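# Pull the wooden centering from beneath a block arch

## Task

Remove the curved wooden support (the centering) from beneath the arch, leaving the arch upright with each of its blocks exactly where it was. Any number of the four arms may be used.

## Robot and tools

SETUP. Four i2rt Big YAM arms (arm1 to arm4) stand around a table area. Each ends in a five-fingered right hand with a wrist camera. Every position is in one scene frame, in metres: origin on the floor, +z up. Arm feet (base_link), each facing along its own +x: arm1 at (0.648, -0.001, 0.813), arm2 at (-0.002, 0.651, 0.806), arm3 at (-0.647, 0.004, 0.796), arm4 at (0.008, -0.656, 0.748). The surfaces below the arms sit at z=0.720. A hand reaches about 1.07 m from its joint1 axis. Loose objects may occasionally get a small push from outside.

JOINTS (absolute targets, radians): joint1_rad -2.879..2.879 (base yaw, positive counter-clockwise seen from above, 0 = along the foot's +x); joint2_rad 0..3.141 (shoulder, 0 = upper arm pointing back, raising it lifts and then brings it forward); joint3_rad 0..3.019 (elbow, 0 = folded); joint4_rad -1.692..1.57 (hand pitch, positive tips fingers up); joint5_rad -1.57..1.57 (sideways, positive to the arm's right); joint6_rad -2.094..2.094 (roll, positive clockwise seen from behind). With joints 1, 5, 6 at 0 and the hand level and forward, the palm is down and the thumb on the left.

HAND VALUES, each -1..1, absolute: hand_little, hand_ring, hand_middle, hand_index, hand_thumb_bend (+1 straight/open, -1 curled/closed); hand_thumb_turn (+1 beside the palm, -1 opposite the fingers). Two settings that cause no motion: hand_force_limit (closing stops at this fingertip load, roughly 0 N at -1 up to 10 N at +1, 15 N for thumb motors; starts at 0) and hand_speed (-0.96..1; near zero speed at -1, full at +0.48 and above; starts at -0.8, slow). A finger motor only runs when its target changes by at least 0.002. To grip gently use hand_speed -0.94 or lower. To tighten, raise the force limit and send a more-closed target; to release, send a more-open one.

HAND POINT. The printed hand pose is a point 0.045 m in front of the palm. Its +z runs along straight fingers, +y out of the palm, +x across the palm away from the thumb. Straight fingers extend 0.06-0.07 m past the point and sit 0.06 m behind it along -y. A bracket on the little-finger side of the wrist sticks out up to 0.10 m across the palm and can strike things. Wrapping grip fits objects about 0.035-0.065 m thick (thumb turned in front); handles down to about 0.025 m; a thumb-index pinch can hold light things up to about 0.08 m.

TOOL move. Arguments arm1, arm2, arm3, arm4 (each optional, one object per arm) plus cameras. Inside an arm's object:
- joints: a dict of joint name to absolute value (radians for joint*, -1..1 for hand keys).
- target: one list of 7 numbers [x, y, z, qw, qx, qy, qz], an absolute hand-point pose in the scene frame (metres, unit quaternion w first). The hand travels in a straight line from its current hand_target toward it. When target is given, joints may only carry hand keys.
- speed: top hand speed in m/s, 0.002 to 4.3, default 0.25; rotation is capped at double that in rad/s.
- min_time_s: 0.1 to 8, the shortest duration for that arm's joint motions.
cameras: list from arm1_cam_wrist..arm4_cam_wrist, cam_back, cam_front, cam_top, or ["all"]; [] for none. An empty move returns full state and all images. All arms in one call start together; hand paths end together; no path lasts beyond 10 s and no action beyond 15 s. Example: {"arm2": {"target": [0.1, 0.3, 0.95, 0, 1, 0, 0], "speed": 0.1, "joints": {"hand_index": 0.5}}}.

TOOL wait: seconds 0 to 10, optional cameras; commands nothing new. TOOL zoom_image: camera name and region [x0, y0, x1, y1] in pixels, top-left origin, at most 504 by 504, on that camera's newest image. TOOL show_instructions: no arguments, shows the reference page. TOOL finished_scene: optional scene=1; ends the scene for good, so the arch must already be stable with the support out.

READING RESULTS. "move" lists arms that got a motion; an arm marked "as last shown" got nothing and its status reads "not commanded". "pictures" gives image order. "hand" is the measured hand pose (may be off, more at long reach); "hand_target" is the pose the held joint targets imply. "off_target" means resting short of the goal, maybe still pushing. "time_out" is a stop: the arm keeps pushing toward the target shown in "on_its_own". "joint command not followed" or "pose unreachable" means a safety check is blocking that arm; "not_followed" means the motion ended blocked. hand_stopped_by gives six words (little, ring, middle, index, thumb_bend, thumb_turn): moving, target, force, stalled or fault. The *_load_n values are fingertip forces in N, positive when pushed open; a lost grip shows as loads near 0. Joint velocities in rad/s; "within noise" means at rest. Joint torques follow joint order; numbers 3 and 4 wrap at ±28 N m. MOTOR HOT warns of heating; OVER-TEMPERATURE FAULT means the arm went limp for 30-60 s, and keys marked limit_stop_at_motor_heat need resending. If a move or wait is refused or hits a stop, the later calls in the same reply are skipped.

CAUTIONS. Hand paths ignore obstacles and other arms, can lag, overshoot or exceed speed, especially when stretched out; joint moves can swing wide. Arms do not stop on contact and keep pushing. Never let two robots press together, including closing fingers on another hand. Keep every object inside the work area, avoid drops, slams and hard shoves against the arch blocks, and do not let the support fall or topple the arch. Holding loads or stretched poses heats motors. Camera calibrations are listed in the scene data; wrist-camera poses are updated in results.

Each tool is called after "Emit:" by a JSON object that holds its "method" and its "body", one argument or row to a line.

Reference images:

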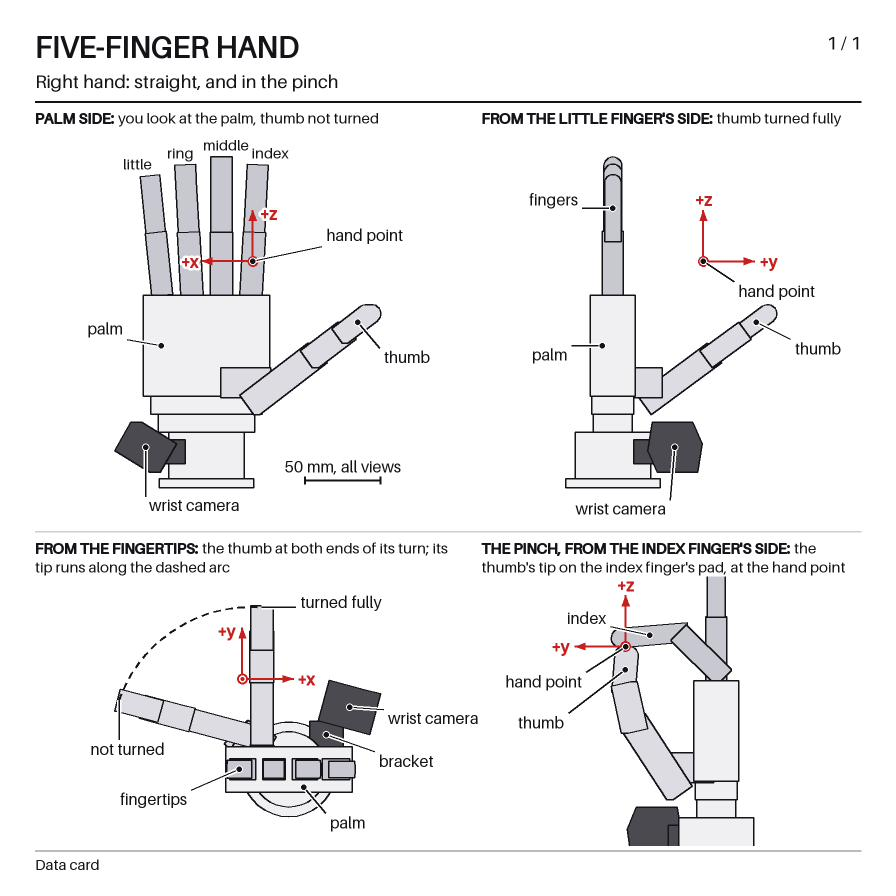

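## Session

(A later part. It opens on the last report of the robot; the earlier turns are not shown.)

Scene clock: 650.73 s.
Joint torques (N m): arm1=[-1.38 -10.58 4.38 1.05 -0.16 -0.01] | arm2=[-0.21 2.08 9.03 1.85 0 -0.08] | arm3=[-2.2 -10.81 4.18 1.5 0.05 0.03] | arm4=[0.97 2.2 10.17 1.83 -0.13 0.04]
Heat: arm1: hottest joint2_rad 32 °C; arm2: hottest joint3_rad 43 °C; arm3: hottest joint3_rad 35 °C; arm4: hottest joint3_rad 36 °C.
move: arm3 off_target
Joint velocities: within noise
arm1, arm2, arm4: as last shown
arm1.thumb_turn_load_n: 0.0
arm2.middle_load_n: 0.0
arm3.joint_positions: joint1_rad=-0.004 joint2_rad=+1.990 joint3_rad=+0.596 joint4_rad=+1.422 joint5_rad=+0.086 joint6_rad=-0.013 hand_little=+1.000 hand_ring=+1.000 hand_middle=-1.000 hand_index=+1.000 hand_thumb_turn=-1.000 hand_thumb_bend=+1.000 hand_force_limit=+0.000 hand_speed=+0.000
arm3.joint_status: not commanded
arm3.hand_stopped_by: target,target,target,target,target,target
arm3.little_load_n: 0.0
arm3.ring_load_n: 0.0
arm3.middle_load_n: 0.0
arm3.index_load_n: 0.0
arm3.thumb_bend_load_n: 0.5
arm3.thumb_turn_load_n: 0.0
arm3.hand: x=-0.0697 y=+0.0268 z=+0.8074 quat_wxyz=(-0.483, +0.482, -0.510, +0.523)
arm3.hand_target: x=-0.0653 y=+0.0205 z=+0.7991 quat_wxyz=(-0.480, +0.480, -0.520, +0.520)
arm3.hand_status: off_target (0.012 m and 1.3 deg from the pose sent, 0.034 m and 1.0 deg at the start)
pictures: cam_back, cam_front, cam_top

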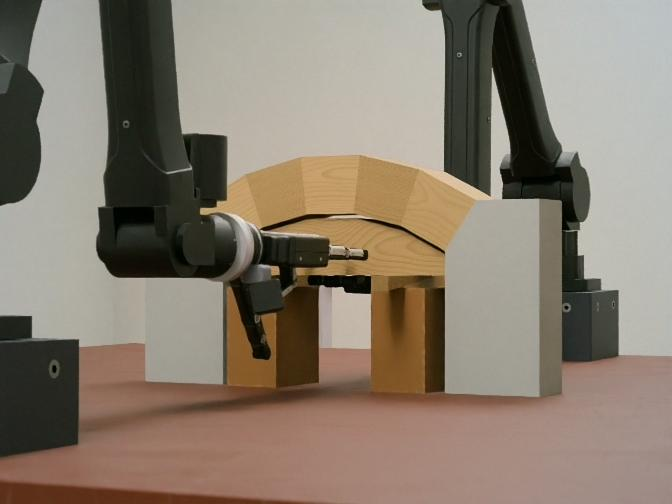

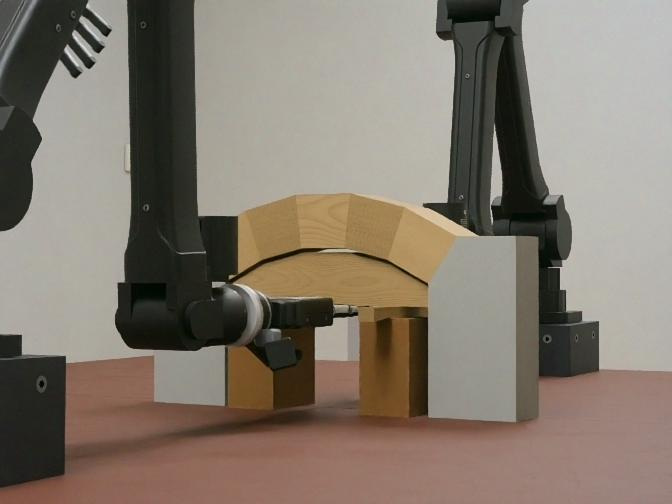

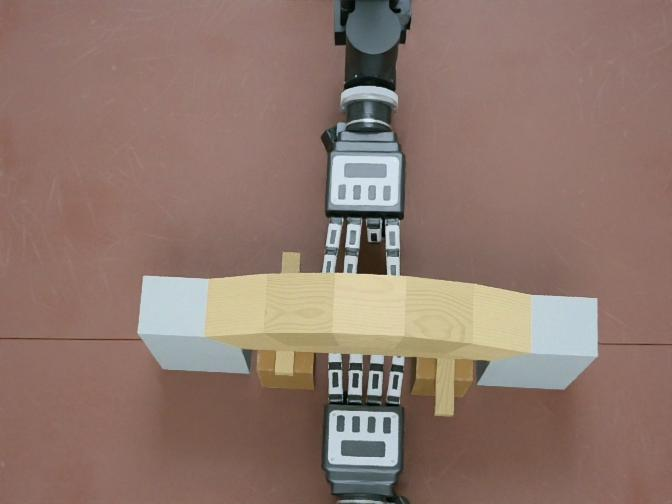

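Emit:
{"method": "move", "body": {
  "arm3": {"target": [-0.040, 0.0193, 0.797, 0.4796, -0.4796, 0.5196, -0.5196], "speed": 0.04},
  "cameras": ["cam_front", "cam_back", "cam_top"]
}}

Emit:
{"method": "zoom_image", "body": {
  "camera": "cam_back",
  "region": [280, 200, 430, 310]
}}

Emit:
{"method": "zoom_image", "body": {
  "camera": "cam_top",
  "region": [260, 300, 460, 420]
}}

Emit:
{"method": "zoom_image", "body": {
  "camera": "cam_front",
  "region": [220, 225, 440, 345]
}}

Scene clock: 660.37 s.
Joint torques (N m): arm1=[-1.38 -10.75 4.36 1.07 -0.16 -0.01] | arm2=[-0.15 2.02 9.03 1.83 0 -0.08] | arm3=[-2.32 -11.28 5.37 1.36 0.02 0.02] | arm4=[1.26 3.31 9.95 1.77 -0.13 0.05]
Heat: arm1: hottest joint2_rad 32 °C; arm2: hottest joint3_rad 43 °C; arm3: hottest joint3_rad 35 °C; arm4: hottest joint3_rad 36 °C.
move: arm3 off_target
Joint velocities: within noise
arm1, arm2, arm4: as last shown
arm1.joint_positions: joint1_rad=-0.060 joint2_rad=+2.180 joint3_rad=+0.654 joint4_rad=+1.532 joint5_rad=+0.026 joint6_rad=-0.004 hand_little=+1.000 hand_ring=+1.000 hand_middle=+1.000 hand_index=+1.000 hand_thumb_turn=-1.000 hand_thumb_bend=-0.200 hand_force_limit=+0.000 hand_speed=-0.500
arm1.hand: x=+0.0676 y=-0.0159 z=+0.7657 quat_wxyz=(+0.509, -0.512, -0.492, +0.486)
arm1.hand_target: x=+0.0602 y=-0.0133 z=+0.7666 quat_wxyz=(+0.512, -0.512, -0.488, +0.488)
arm2.thumb_bend_load_n: -0.5
arm3.joint_positions: joint1_rad=-0.005 joint2_rad=+2.011 joint3_rad=+0.656 joint4_rad=+1.378 joint5_rad=+0.083 joint6_rad=-0.013 hand_little=+1.000 hand_ring=+1.000 hand_middle=-1.000 hand_index=+1.000 hand_thumb_turn=-1.000 hand_thumb_bend=+1.000 hand_force_limit=+0.000 hand_speed=+0.000
arm3.joint_status: not commanded
arm3.hand_stopped_by: target,target,target,target,target,target
arm3.little_load_n: -0.5
arm3.ring_load_n: 0.0
arm3.middle_load_n: 0.0
arm3.index_load_n: 0.0
arm3.thumb_bend_load_n: 0.0
arm3.thumb_turn_load_n: 0.0
arm3.hand: x=-0.0490 y=+0.0271 z=+0.8037 quat_wxyz=(-0.482, +0.484, -0.511, +0.522)
arm3.hand_target: x=-0.0405 y=+0.0192 z=+0.7973 quat_wxyz=(-0.480, +0.479, -0.520, +0.520)
arm3.hand_status: off_target (0.014 m and 1.2 deg from the pose sent, 0.032 m and 1.3 deg at the start)
pictures: cam_back, cam_front, cam_top

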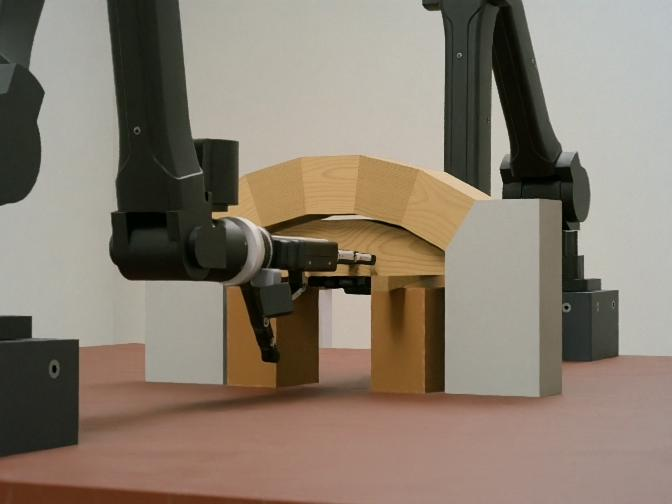

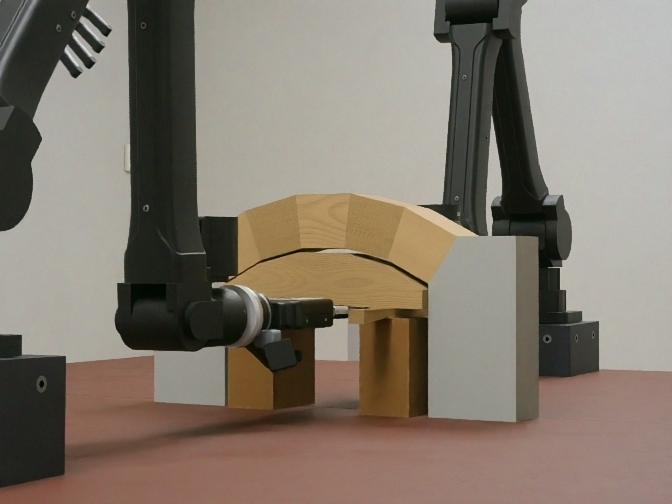

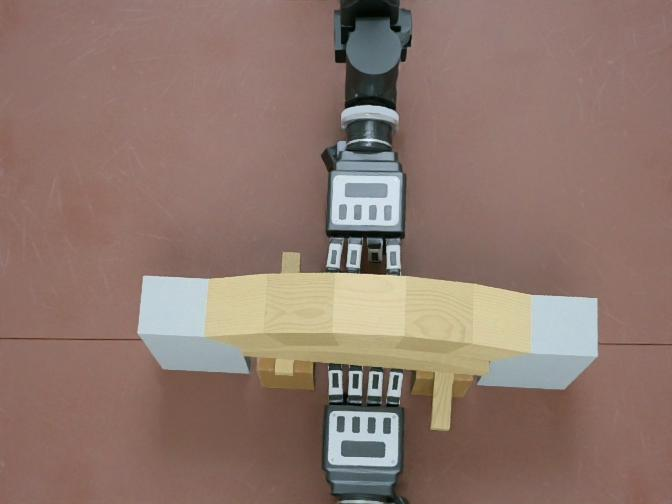

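Scaled by 3.360.

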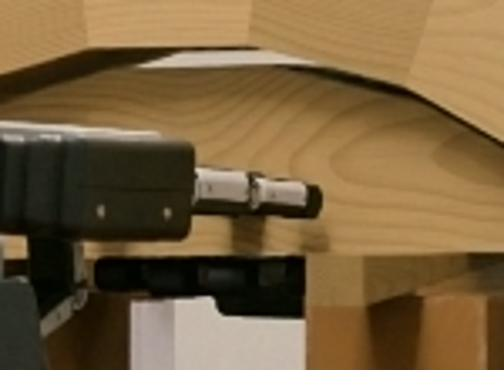

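Scaled by 2.520.

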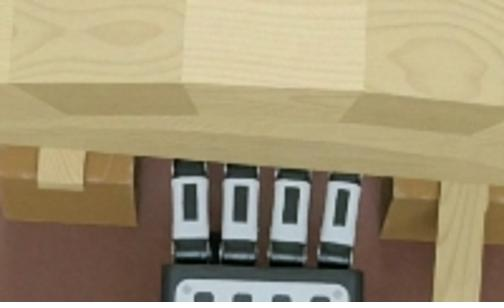

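Scaled by 2.291.

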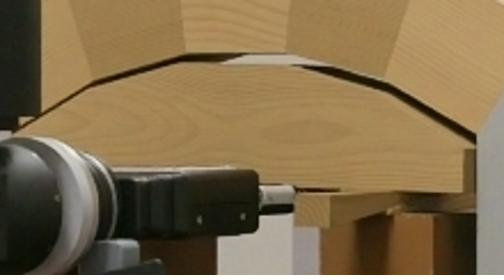

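Emit:
{"method": "move", "body": {
  "arm1": {"target": [0.060, -0.0135, 0.7725, 0.5116, -0.5116, -0.4881, 0.4881], "speed": 0.02},
  "cameras": ["cam_front", "cam_back"]
}}

Emit:
{"method": "zoom_image", "body": {
  "camera": "cam_back",
  "region": [280, 200, 430, 310]
}}

Emit:
{"method": "zoom_image", "body": {
  "camera": "cam_front",
  "region": [220, 225, 440, 345]
}}

Scene clock: 687.07 s.
Joint torques (N m): arm1=[-1.44 -12.45 3.81 0.79 -0.16 -0.01] | arm2=[-0.26 1.96 9.03 1.85 0 -0.08] | arm3=[-2.32 -11.4 5.27 1.42 0.02 0.02] | arm4=[0.79 3.08 10.13 1.73 -0.18 0.03]
Heat: arm1: hottest joint2_rad 32 °C; arm2: hottest joint3_rad 44 °C; arm3: hottest joint3_rad 36 °C; arm4: hottest joint3_rad 36 °C.
move: arm1 off_target
Joint velocities: within noise
arm1.joint_positions: joint1_rad=-0.060 joint2_rad=+2.180 joint3_rad=+0.654 joint4_rad=+1.525 joint5_rad=+0.026 joint6_rad=-0.004 hand_little=+1.000 hand_ring=+1.000 hand_middle=+1.000 hand_index=+1.000 hand_thumb_turn=-1.000 hand_thumb_bend=-0.200 hand_force_limit=+0.000 hand_speed=-0.500
arm1.joint_status: not commanded
arm1.hand_stopped_by: target,target,target,target,target,target
arm1.little_load_n: 0.0
arm1.ring_load_n: 0.0
arm1.middle_load_n: 0.0
arm1.index_load_n: 0.5
arm1.thumb_bend_load_n: 0.0
arm1.thumb_turn_load_n: 0.0
arm1.hand: x=+0.0681 y=-0.0159 z=+0.7639 quat_wxyz=(+0.508, -0.514, -0.494, +0.484)
arm1.hand_target: x=+0.0602 y=-0.0133 z=+0.7726 quat_wxyz=(+0.512, -0.512, -0.488, +0.488)
arm1.hand_status: off_target (0.012 m and 1.0 deg from the pose sent, 0.011 m and 0.6 deg at the start)
arm2.joint_positions: joint1_rad=-0.011 joint2_rad=+0.646 joint3_rad=+1.374 joint4_rad=-1.418 joint5_rad=+0.091 joint6_rad=-0.992 hand_little=+1.000 hand_ring=+1.000 hand_middle=+1.000 hand_index=+1.000 hand_thumb_turn=+1.000 hand_thumb_bend=+1.000 hand_force_limit=+0.000 hand_speed=-0.800
arm2.joint_status: not commanded
arm2.hand_stopped_by: target,target,target,target,target,target
arm2.little_load_n: 0.0
arm2.ring_load_n: 0.0
arm2.middle_load_n: 0.0
arm2.index_load_n: 0.0
arm2.thumb_bend_load_n: 0.0
arm2.thumb_turn_load_n: 0.5
arm2.hand: x=-0.0609 y=+0.4410 z=+1.2592 quat_wxyz=(+0.243, +0.401, -0.810, +0.352)
arm2.hand_target: x=-0.0609 y=+0.4411 z=+1.2681 quat_wxyz=(+0.248, +0.398, -0.806, +0.361)
arm2.hand_status: not commanded
arm3: as last shown
arm3.joint_positions: joint1_rad=-0.005 joint2_rad=+2.011 joint3_rad=+0.657 joint4_rad=+1.377 joint5_rad=+0.083 joint6_rad=-0.013 hand_little=+1.000 hand_ring=+1.000 hand_middle=-1.000 hand_index=+1.000 hand_thumb_turn=-1.000 hand_thumb_bend=+1.000 hand_force_limit=+0.000 hand_speed=+0.000
arm3.little_load_n: 0.0
arm3.hand: x=-0.0486 y=+0.0271 z=+0.8037 quat_wxyz=(-0.481, +0.485, -0.511, +0.522)
arm4.joint_positions: joint1_rad=+0.111 joint2_rad=+0.644 joint3_rad=+1.326 joint4_rad=-1.552 joint5_rad=-0.099 joint6_rad=-1.379 hand_little=+1.000 hand_ring=+1.000 hand_middle=+1.000 hand_index=+1.000 hand_thumb_turn=+1.000 hand_thumb_bend=+1.000 hand_force_limit=+0.000 hand_speed=-0.800
arm4.joint_status: not commanded
arm4.hand_stopped_by: target,target,target,target,target,target
arm4.little_load_n: 0.0
arm4.ring_load_n: 0.0
arm4.middle_load_n: 0.0
arm4.index_load_n: 0.0
arm4.thumb_bend_load_n: 0.0
arm4.thumb_turn_load_n: 0.0
arm4.hand: x=+0.0120 y=-0.4479 z=+1.1632 quat_wxyz=(-0.303, +0.666, +0.663, +0.155)
arm4.hand_target: x=+0.0118 y=-0.4467 z=+1.1742 quat_wxyz=(-0.314, +0.663, +0.660, +0.162)
arm4.hand_status: not commanded
pictures: cam_back, cam_front

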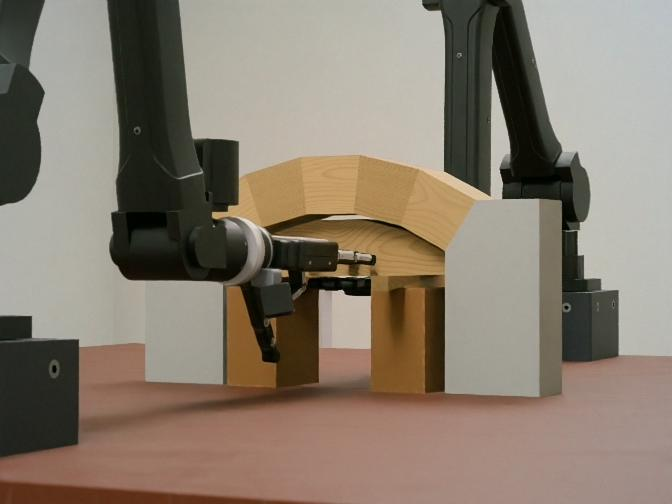

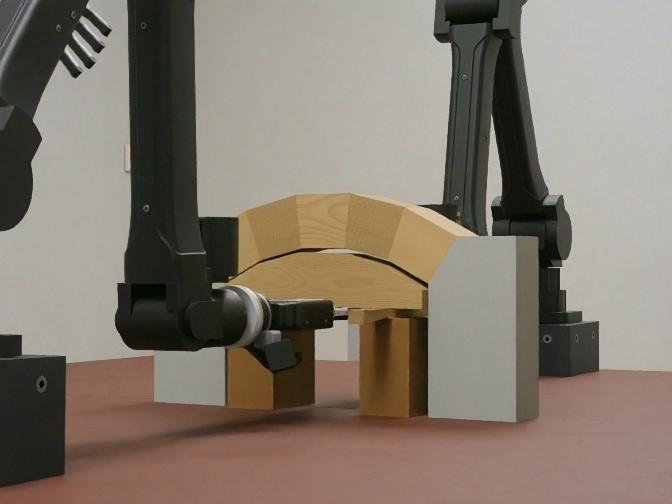

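Scaled by 3.360.

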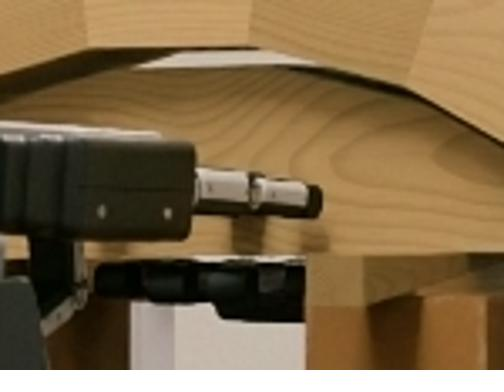

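Scaled by 2.291.

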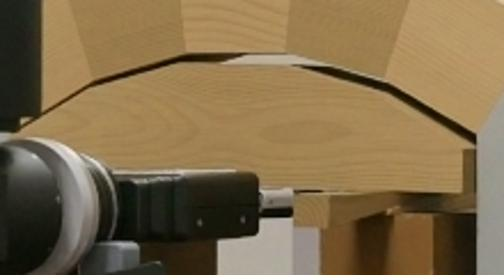

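Emit:
{"method": "move", "body": {
  "arm1": {"joints": {"joint2_rad": 2.155}, "min_time_s": 1.0},
  "cameras": ["cam_front", "cam_back"]
}}

Emit:
{"method": "zoom_image", "body": {
  "camera": "cam_back",
  "region": [280, 200, 430, 310]
}}

Emit:
{"method": "zoom_image", "body": {
  "camera": "cam_front",
  "region": [220, 225, 440, 345]
}}

Scene clock: 698.17 s.
Joint torques (N m): arm1=[-1.44 -13.27 3.82 0.84 -0.16 -0.01] | arm2=[-0.26 1.96 9.05 1.85 0 -0.08] | arm3=[-2.32 -11.34 5.27 1.43 0.02 0.02] | arm4=[0.62 3.25 10.11 1.98 -0.12 0.06]
Heat: arm1: hottest joint2_rad 32 °C; arm2: hottest joint3_rad 44 °C; arm3: hottest joint3_rad 36 °C; arm4: hottest joint3_rad 36 °C.
move: arm1 done
Joint velocities: within noise
arm1.joint_positions: joint1_rad=-0.060 joint2_rad=+2.179 joint3_rad=+0.654 joint4_rad=+1.524 joint5_rad=+0.026 joint6_rad=-0.004 hand_little=+1.000 hand_ring=+1.000 hand_middle=+1.000 hand_index=+1.000 hand_thumb_turn=-1.000 hand_thumb_bend=-0.200 hand_force_limit=+0.000 hand_speed=-0.500
arm1.joint_status: all done
arm1.hand_stopped_by: target,target,target,target,target,target
arm1.little_load_n: 0.0
arm1.ring_load_n: 0.0
arm1.middle_load_n: 0.0
arm1.index_load_n: -0.5
arm1.thumb_bend_load_n: 0.0
arm1.thumb_turn_load_n: 0.0
arm1.hand: x=+0.0679 y=-0.0159 z=+0.7643 quat_wxyz=(+0.508, -0.514, -0.494, +0.484)
arm1.hand_target: x=+0.0583 y=-0.0133 z=+0.7791 quat_wxyz=(+0.515, -0.509, -0.485, +0.491)
arm1.hand_status: not commanded
arm2, arm3, arm4: as last shown
arm2.little_load_n: 0.5
arm2.ring_load_n: 0.5
arm2.thumb_turn_load_n: 0.0
arm3.joint_positions: joint1_rad=-0.005 joint2_rad=+2.012 joint3_rad=+0.657 joint4_rad=+1.377 joint5_rad=+0.083 joint6_rad=-0.013 hand_little=+1.000 hand_ring=+1.000 hand_middle=-1.000 hand_index=+1.000 hand_thumb_turn=-1.000 hand_thumb_bend=+1.000 hand_force_limit=+0.000 hand_speed=+0.000
arm3.hand: x=-0.0487 y=+0.0271 z=+0.8035 quat_wxyz=(-0.481, +0.485, -0.511, +0.522)
arm3.hand_target: x=-0.0406 y=+0.0192 z=+0.7971 quat_wxyz=(-0.480, +0.480, -0.520, +0.520)
pictures: cam_back, cam_front

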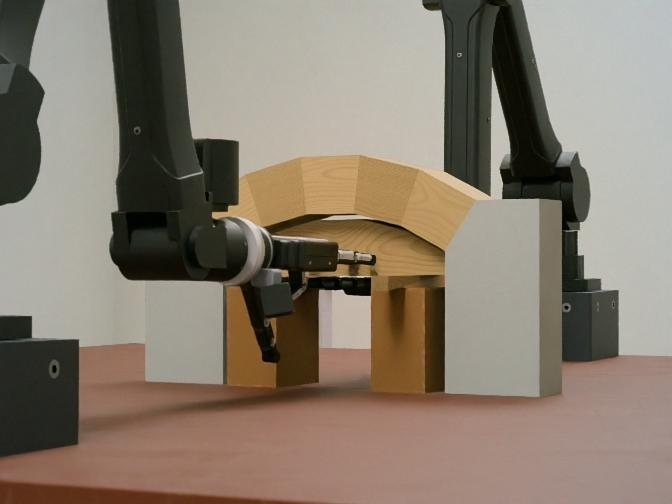

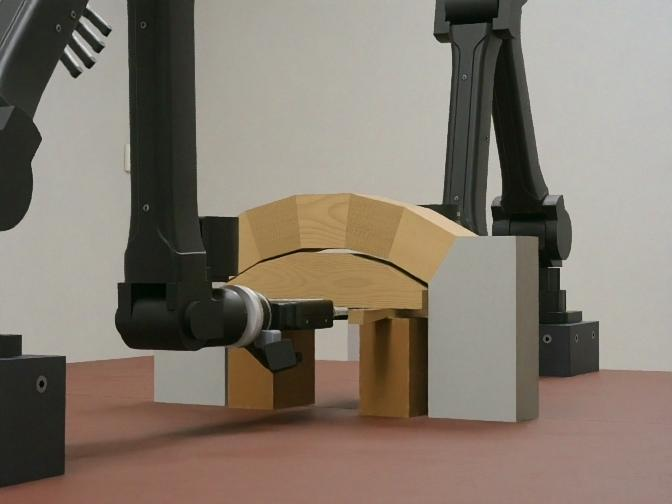

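Scaled by 3.360.

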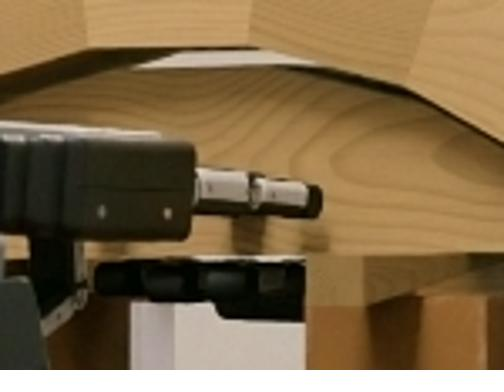

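Scaled by 2.291.

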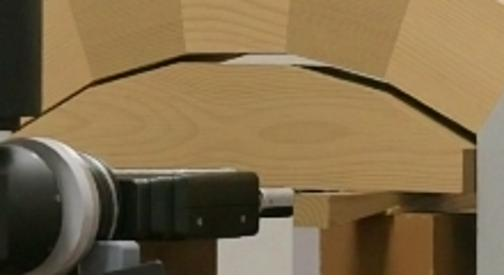

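Emit:
{"method": "move", "body": {
  "arm1": {"joints": {"joint2_rad": 2.150}, "min_time_s": 1.0}
}}

Emit:
{"method": "move", "body": {
  "arm1": {"joints": {"joint2_rad": 2.145}, "min_time_s": 1.0},
  "cameras": ["cam_front", "cam_back"]
}}

Emit:
{"method": "zoom_image", "body": {
  "camera": "cam_back",
  "region": [280, 200, 430, 310]
}}

Emit:
{"method": "zoom_image", "body": {
  "camera": "cam_front",
  "region": [220, 225, 440, 345]
}}

Scene clock: 713.33 s.
Joint torques (N m): arm1=[-1.44 -13.51 3.85 0.94 -0.16 -0.01] | arm2=[-0.26 2.08 8.99 1.84 0 -0.08] | arm3=[-2.32 -11.34 5.29 1.43 0.02 0.02] | arm4=[1.14 2.55 10.15 1.73 -0.11 0.03]
Heat: arm1: hottest joint2_rad 32 °C; arm2: hottest joint3_rad 44 °C; arm3: hottest joint3_rad 36 °C; arm4: hottest joint3_rad 36 °C.
move: arm1 done
Joint velocities: within noise
arm1.joint_positions: joint1_rad=-0.060 joint2_rad=+2.177 joint3_rad=+0.654 joint4_rad=+1.521 joint5_rad=+0.026 joint6_rad=-0.004 hand_little=+1.000 hand_ring=+1.000 hand_middle=+1.000 hand_index=+1.000 hand_thumb_turn=-1.000 hand_thumb_bend=-0.200 hand_force_limit=+0.000 hand_speed=-0.500
arm1.joint_status: all done
arm1.hand_stopped_by: target,target,target,target,target,target
arm1.little_load_n: -0.5
arm1.ring_load_n: -0.5
arm1.middle_load_n: 0.0
arm1.index_load_n: -0.5
arm1.thumb_bend_load_n: 0.0
arm1.thumb_turn_load_n: 0.0
arm1.hand: x=+0.0678 y=-0.0159 z=+0.7645 quat_wxyz=(+0.507, -0.514, -0.494, +0.484)
arm1.hand_target: x=+0.0575 y=-0.0133 z=+0.7818 quat_wxyz=(+0.516, -0.508, -0.484, +0.492)
arm1.hand_status: not commanded
arm2, arm3, arm4: as last shown
arm2.little_load_n: 0.0
arm2.ring_load_n: 0.0
arm2.thumb_bend_load_n: -0.5
arm3.thumb_bend_load_n: 0.5
pictures: none

Scene clock: 714.63 s.
Joint torques (N m): arm1=[-1.44 -13.8 3.84 1.05 -0.16 -0.02] | arm2=[-0.26 2.02 9.02 1.84 0 -0.08] | arm3=[-2.37 -11.34 5.29 1.42 0.03 0.02] | arm4=[0.67 1.9 10.13 1.74 -0.13 0.08]
Heat: arm1: hottest joint2_rad 32 °C; arm2: hottest joint3_rad 44 °C; arm3: hottest joint3_rad 36 °C; arm4: hottest joint3_rad 36 °C.
move: arm1 done
Joint velocities: within noise
arm1.joint_positions: joint1_rad=-0.060 joint2_rad=+2.175 joint3_rad=+0.654 joint4_rad=+1.518 joint5_rad=+0.026 joint6_rad=-0.004 hand_little=+1.000 hand_ring=+1.000 hand_middle=+1.000 hand_index=+1.000 hand_thumb_turn=-1.000 hand_thumb_bend=-0.200 hand_force_limit=+0.000 hand_speed=-0.500
arm1.joint_status: all done
arm1.hand_stopped_by: target,target,target,target,target,target
arm1.little_load_n: -0.5
arm1.ring_load_n: 0.0
arm1.middle_load_n: 0.0
arm1.index_load_n: 0.0
arm1.thumb_bend_load_n: 0.5
arm1.thumb_turn_load_n: 0.0
arm1.hand: x=+0.0676 y=-0.0159 z=+0.7648 quat_wxyz=(+0.507, -0.514, -0.494, +0.484)
arm1.hand_target: x=+0.0566 y=-0.0133 z=+0.7848 quat_wxyz=(+0.517, -0.506, -0.483, +0.493)
arm1.hand_status: not commanded
arm2, arm3, arm4: as last shown
arm2.thumb_bend_load_n: 0.0
arm3.thumb_bend_load_n: 0.0
pictures: cam_back, cam_front

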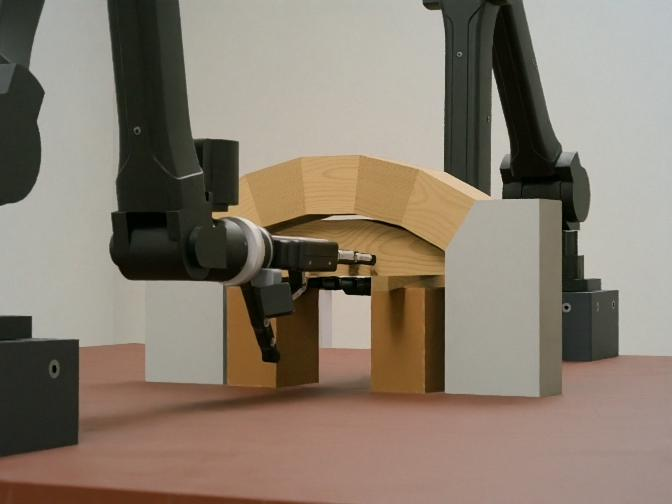

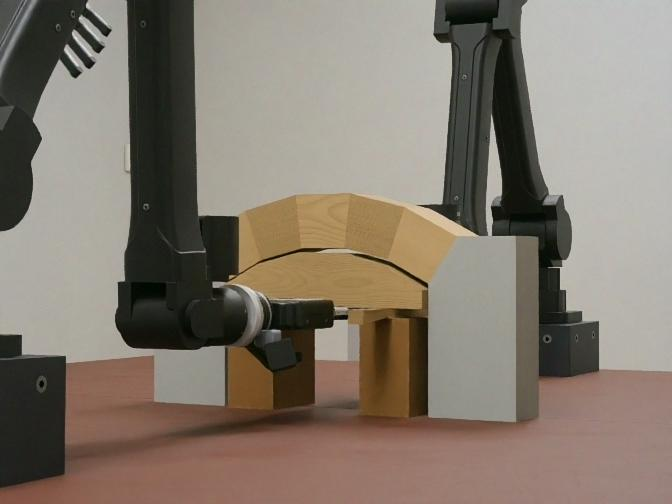

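Scaled by 3.360.

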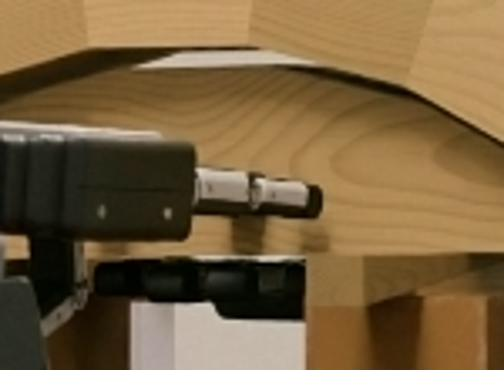

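Scaled by 2.291.

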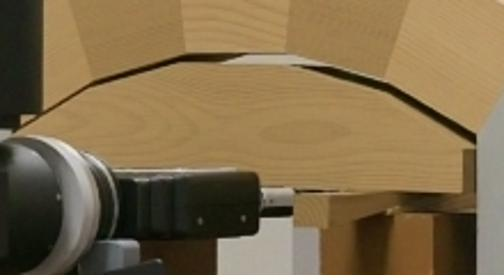

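Emit:
{"method": "move", "body": {
  "arm1": {"joints": {"joint2_rad": 2.143, "joint4_rad": 1.545}, "min_time_s": 1.0},
  "cameras": ["cam_front", "cam_back"]
}}

Emit:
{"method": "zoom_image", "body": {
  "camera": "cam_back",
  "region": [280, 200, 430, 310]
}}

Emit:
{"method": "zoom_image", "body": {
  "camera": "cam_front",
  "region": [220, 225, 440, 345]
}}

Scene clock: 725.17 s.
Joint torques (N m): arm1=[-1.38 -13.98 3.84 2.13 -0.16 -0.03] | arm2=[-0.26 1.96 9.03 1.83 0.01 -0.08] | arm3=[-2.32 -11.34 5.29 1.43 0.02 0.02] | arm4=[1.61 2.67 9.99 1.96 -0.14 0.03]
Heat: arm1: hottest joint2_rad 32 °C; arm2: hottest joint3_rad 44 °C; arm3: hottest joint3_rad 36 °C; arm4: hottest joint3_rad 36 °C.
move: arm1 done
Joint velocities: within noise
arm1.joint_positions: joint1_rad=-0.060 joint2_rad=+2.175 joint3_rad=+0.654 joint4_rad=+1.518 joint5_rad=+0.026 joint6_rad=-0.003 hand_little=+1.000 hand_ring=+1.000 hand_middle=+1.000 hand_index=+1.000 hand_thumb_turn=-1.000 hand_thumb_bend=-0.200 hand_force_limit=+0.000 hand_speed=-0.500
arm1.joint_status: all done
arm1.hand_stopped_by: target,target,target,target,target,target
arm1.little_load_n: -0.5
arm1.ring_load_n: 0.0
arm1.middle_load_n: 0.0
arm1.index_load_n: 0.0
arm1.thumb_bend_load_n: 0.0
arm1.thumb_turn_load_n: 0.0
arm1.hand: x=+0.0676 y=-0.0160 z=+0.7648 quat_wxyz=(+0.507, -0.514, -0.494, +0.484)
arm1.hand_target: x=+0.0548 y=-0.0132 z=+0.7941 quat_wxyz=(+0.525, -0.498, -0.474, +0.501)
arm1.hand_status: not commanded
arm2, arm3, arm4: as last shown
pictures: cam_back, cam_front

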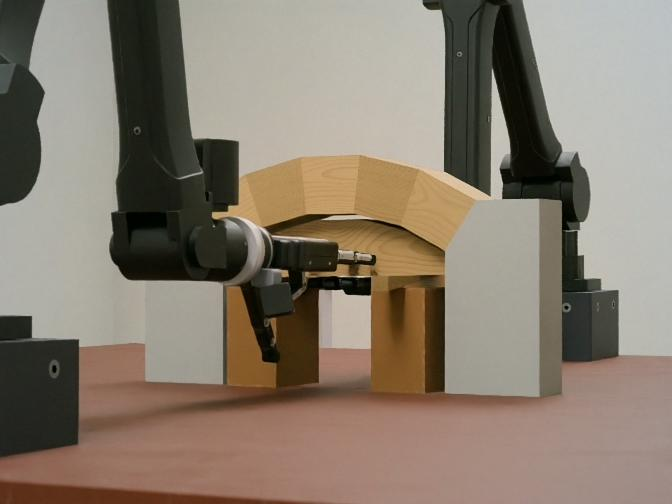

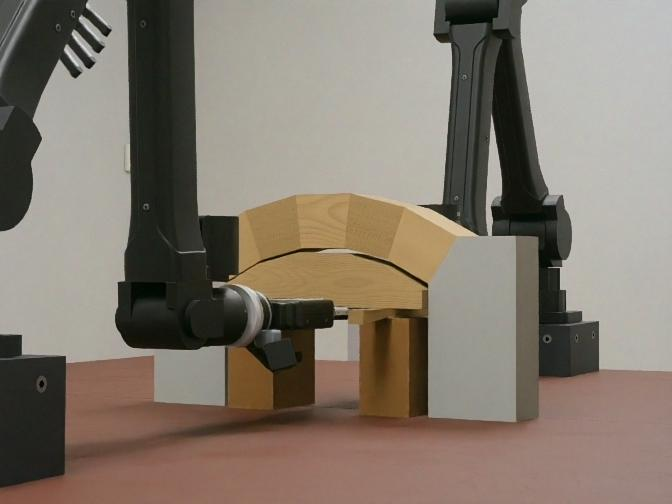

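Scaled by 3.360.

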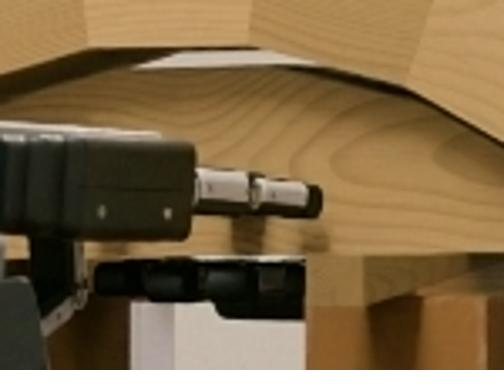

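Scaled by 2.291.

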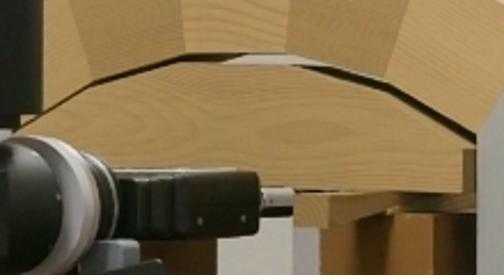

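Emit:
{"method": "move", "body": {
  "arm1": {"joints": {"joint2_rad": 2.135, "joint4_rad": 1.555}, "min_time_s": 1.0},
  "cameras": ["cam_front", "cam_back"]
}}

Emit:
{"method": "zoom_image", "body": {
  "camera": "cam_back",
  "region": [280, 200, 430, 310]
}}

Emit:
{"method": "zoom_image", "body": {
  "camera": "cam_front",
  "region": [220, 225, 440, 345]
}}

Scene clock: 732.13 s.
Joint torques (N m): arm1=[-1.44 -14.51 3.86 2.48 -0.16 -0.06] | arm2=[-0.21 1.96 9.05 1.84 0 -0.08] | arm3=[-2.32 -11.4 5.29 1.43 0.02 0.02] | arm4=[0.97 2.84 9.99 1.63 -0.16 0.1]
Heat: arm1: hottest joint2_rad 33 °C; arm2: hottest joint3_rad 44 °C; arm3: hottest joint3_rad 36 °C; arm4: hottest joint3_rad 36 °C.
move: arm1 done
Joint velocities: within noise
arm1.joint_positions: joint1_rad=-0.060 joint2_rad=+2.173 joint3_rad=+0.654 joint4_rad=+1.518 joint5_rad=+0.026 joint6_rad=+0.000 hand_little=+1.000 hand_ring=+1.000 hand_middle=+1.000 hand_index=+1.000 hand_thumb_turn=-1.000 hand_thumb_bend=-0.200 hand_force_limit=+0.000 hand_speed=-0.500
arm1.joint_status: all done
arm1.hand_stopped_by: target,target,target,target,target,target
arm1.little_load_n: -1.0
arm1.ring_load_n: 0.0
arm1.middle_load_n: 0.0
arm1.index_load_n: 0.0
arm1.thumb_bend_load_n: 0.0
arm1.thumb_turn_load_n: 0.0
arm1.hand: x=+0.0672 y=-0.0161 z=+0.7664 quat_wxyz=(+0.507, -0.515, -0.493, +0.485)
arm1.hand_target: x=+0.0532 y=-0.0132 z=+0.8016 quat_wxyz=(+0.529, -0.493, -0.469, +0.506)
arm1.hand_status: not commanded
arm2, arm3, arm4: as last shown
arm3.hand_target: x=-0.0405 y=+0.0192 z=+0.7973 quat_wxyz=(-0.480, +0.479, -0.520, +0.520)
pictures: cam_back, cam_front

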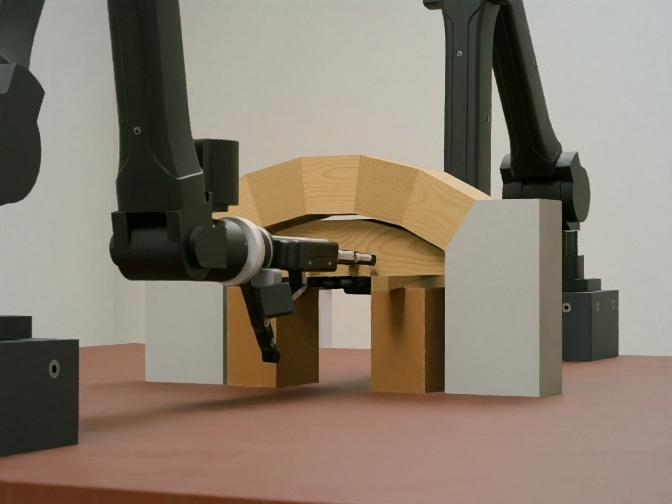

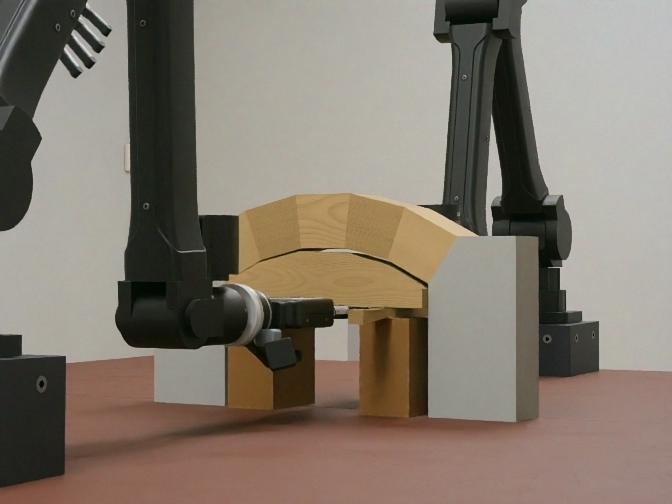

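Scaled by 3.360.

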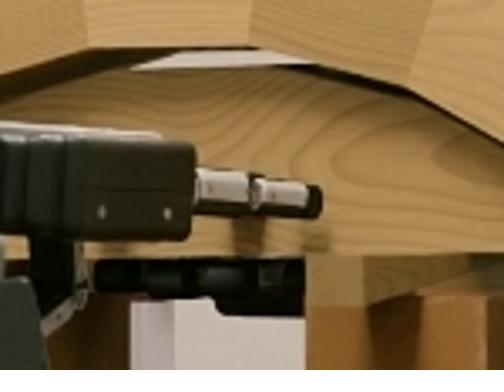

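Scaled by 2.291.

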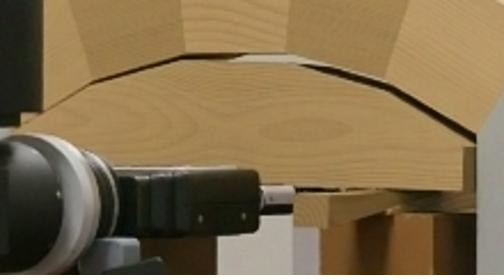

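Emit:
{"method": "zoom_image", "body": {
  "camera": "cam_front",
  "region": [220, 235, 340, 305]
}}

Emit:
{"method": "zoom_image", "body": {
  "camera": "cam_front",
  "region": [330, 235, 450, 325]
}}

Emit:
{"method": "zoom_image", "body": {
  "camera": "cam_back",
  "region": [340, 205, 460, 300]
}}

Emit:
{"method": "zoom_image", "body": {
  "camera": "cam_back",
  "region": [215, 205, 335, 300]
}}

Scaled by 4.200.

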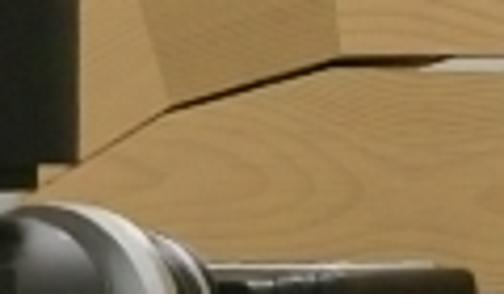

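Scaled by 4.200.

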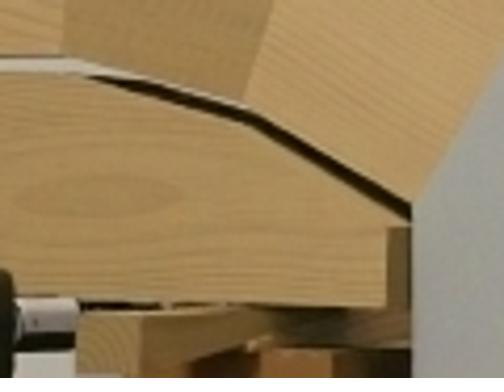

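Scaled by 4.200.

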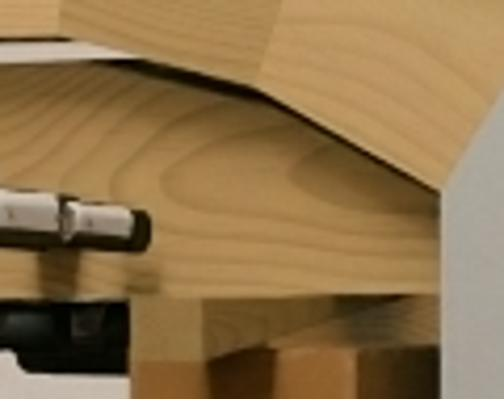

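Scaled by 4.200.

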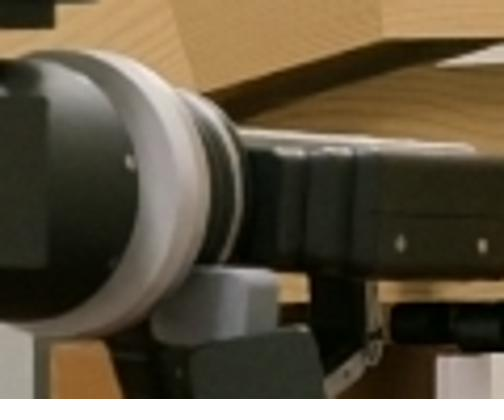

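Emit:
{"method": "move", "body": {
  "arm1": {"joints": {"joint2_rad": 2.150, "joint4_rad": 1.535}, "min_time_s": 0.6},
  "cameras": ["cam_front", "cam_back", "cam_top"]
}}

Emit:
{"method": "zoom_image", "body": {
  "camera": "cam_top",
  "region": [400, 330, 520, 440]
}}

Emit:
{"method": "zoom_image", "body": {
  "camera": "cam_top",
  "region": [220, 330, 340, 440]
}}

Emit:
{"method": "zoom_image", "body": {
  "camera": "cam_front",
  "region": [220, 235, 340, 305]
}}

Emit:
{"method": "zoom_image", "body": {
  "camera": "cam_back",
  "region": [340, 205, 460, 300]
}}

Scene clock: 769.97 s.
Joint torques (N m): arm1=[-1.44 -13.16 3.86 1.78 -0.16 -0.05] | arm2=[-0.26 2.08 9.06 1.83 0 -0.08] | arm3=[-2.32 -11.34 5.27 1.42 0.03 0.02] | arm4=[0.32 2.78 9.98 1.66 -0.19 0.02]
Heat: arm1: hottest joint2_rad 35 °C; arm2: hottest joint3_rad 44 °C; arm3: hottest joint3_rad 36 °C; arm4: hottest joint3_rad 37 °C.
move: arm1 done
Joint velocities: within noise
arm1.joint_positions: joint1_rad=-0.060 joint2_rad=+2.173 joint3_rad=+0.654 joint4_rad=+1.518 joint5_rad=+0.026 joint6_rad=+0.000 hand_little=+1.000 hand_ring=+1.000 hand_middle=+1.000 hand_index=+1.000 hand_thumb_turn=-1.000 hand_thumb_bend=-0.200 hand_force_limit=+0.000 hand_speed=-0.500
arm1.joint_status: all done
arm1.hand_stopped_by: target,target,target,target,target,target
arm1.little_load_n: -1.0
arm1.ring_load_n: 0.0
arm1.middle_load_n: 0.0
arm1.index_load_n: 0.0
arm1.thumb_bend_load_n: 0.0
arm1.thumb_turn_load_n: 0.0
arm1.hand: x=+0.0672 y=-0.0161 z=+0.7664 quat_wxyz=(+0.507, -0.515, -0.493, +0.485)
arm1.hand_target: x=+0.0563 y=-0.0133 z=+0.7875 quat_wxyz=(+0.521, -0.502, -0.478, +0.497)
arm1.hand_status: not commanded
arm2, arm3, arm4: as last shown
pictures: cam_back, cam_front, cam_top

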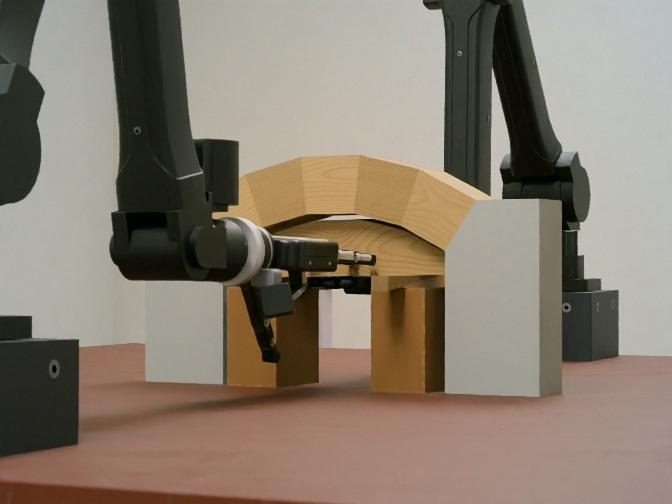

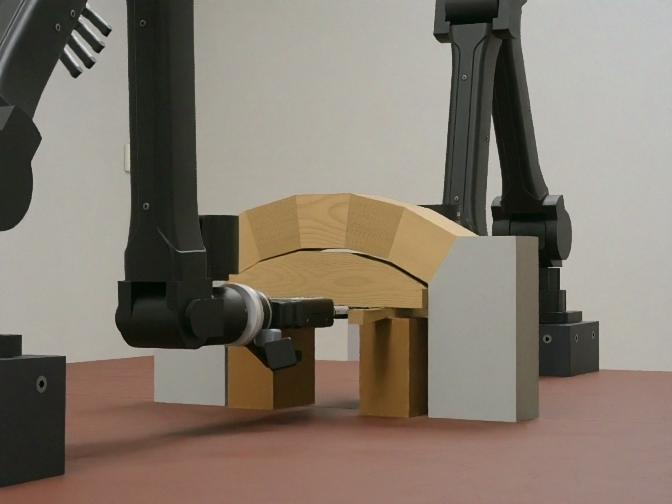

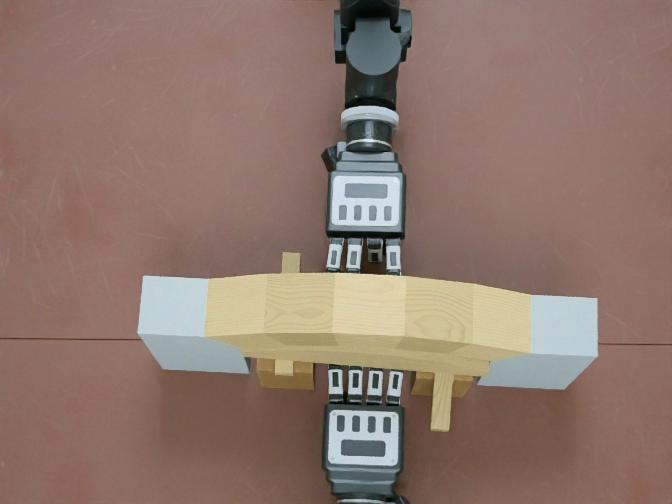

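Scaled by 4.200.

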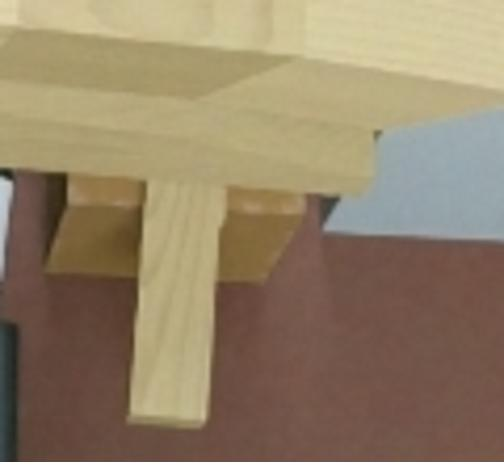

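Scaled by 4.200.

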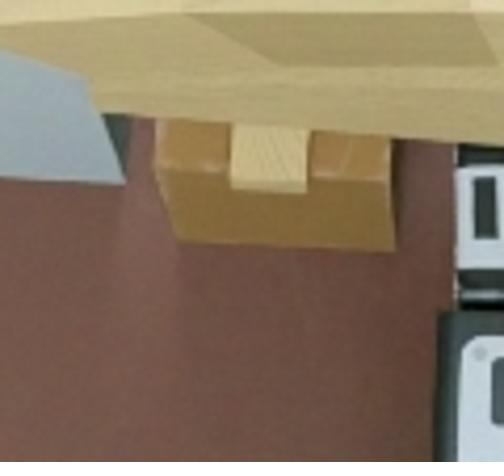

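Scaled by 4.200.

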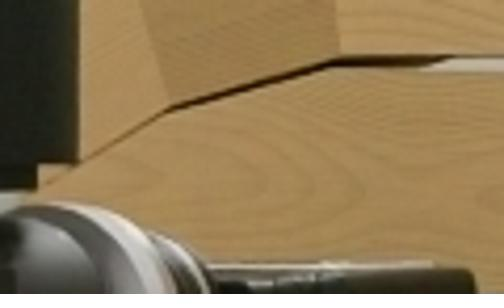

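Scaled by 4.200.

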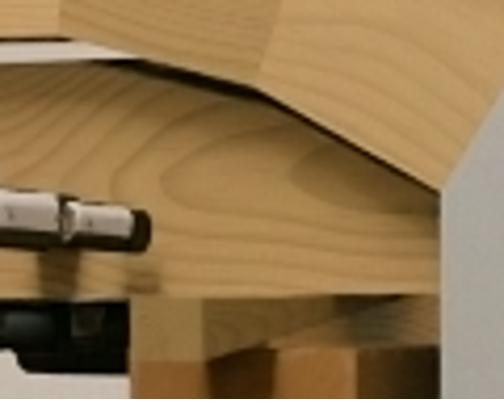

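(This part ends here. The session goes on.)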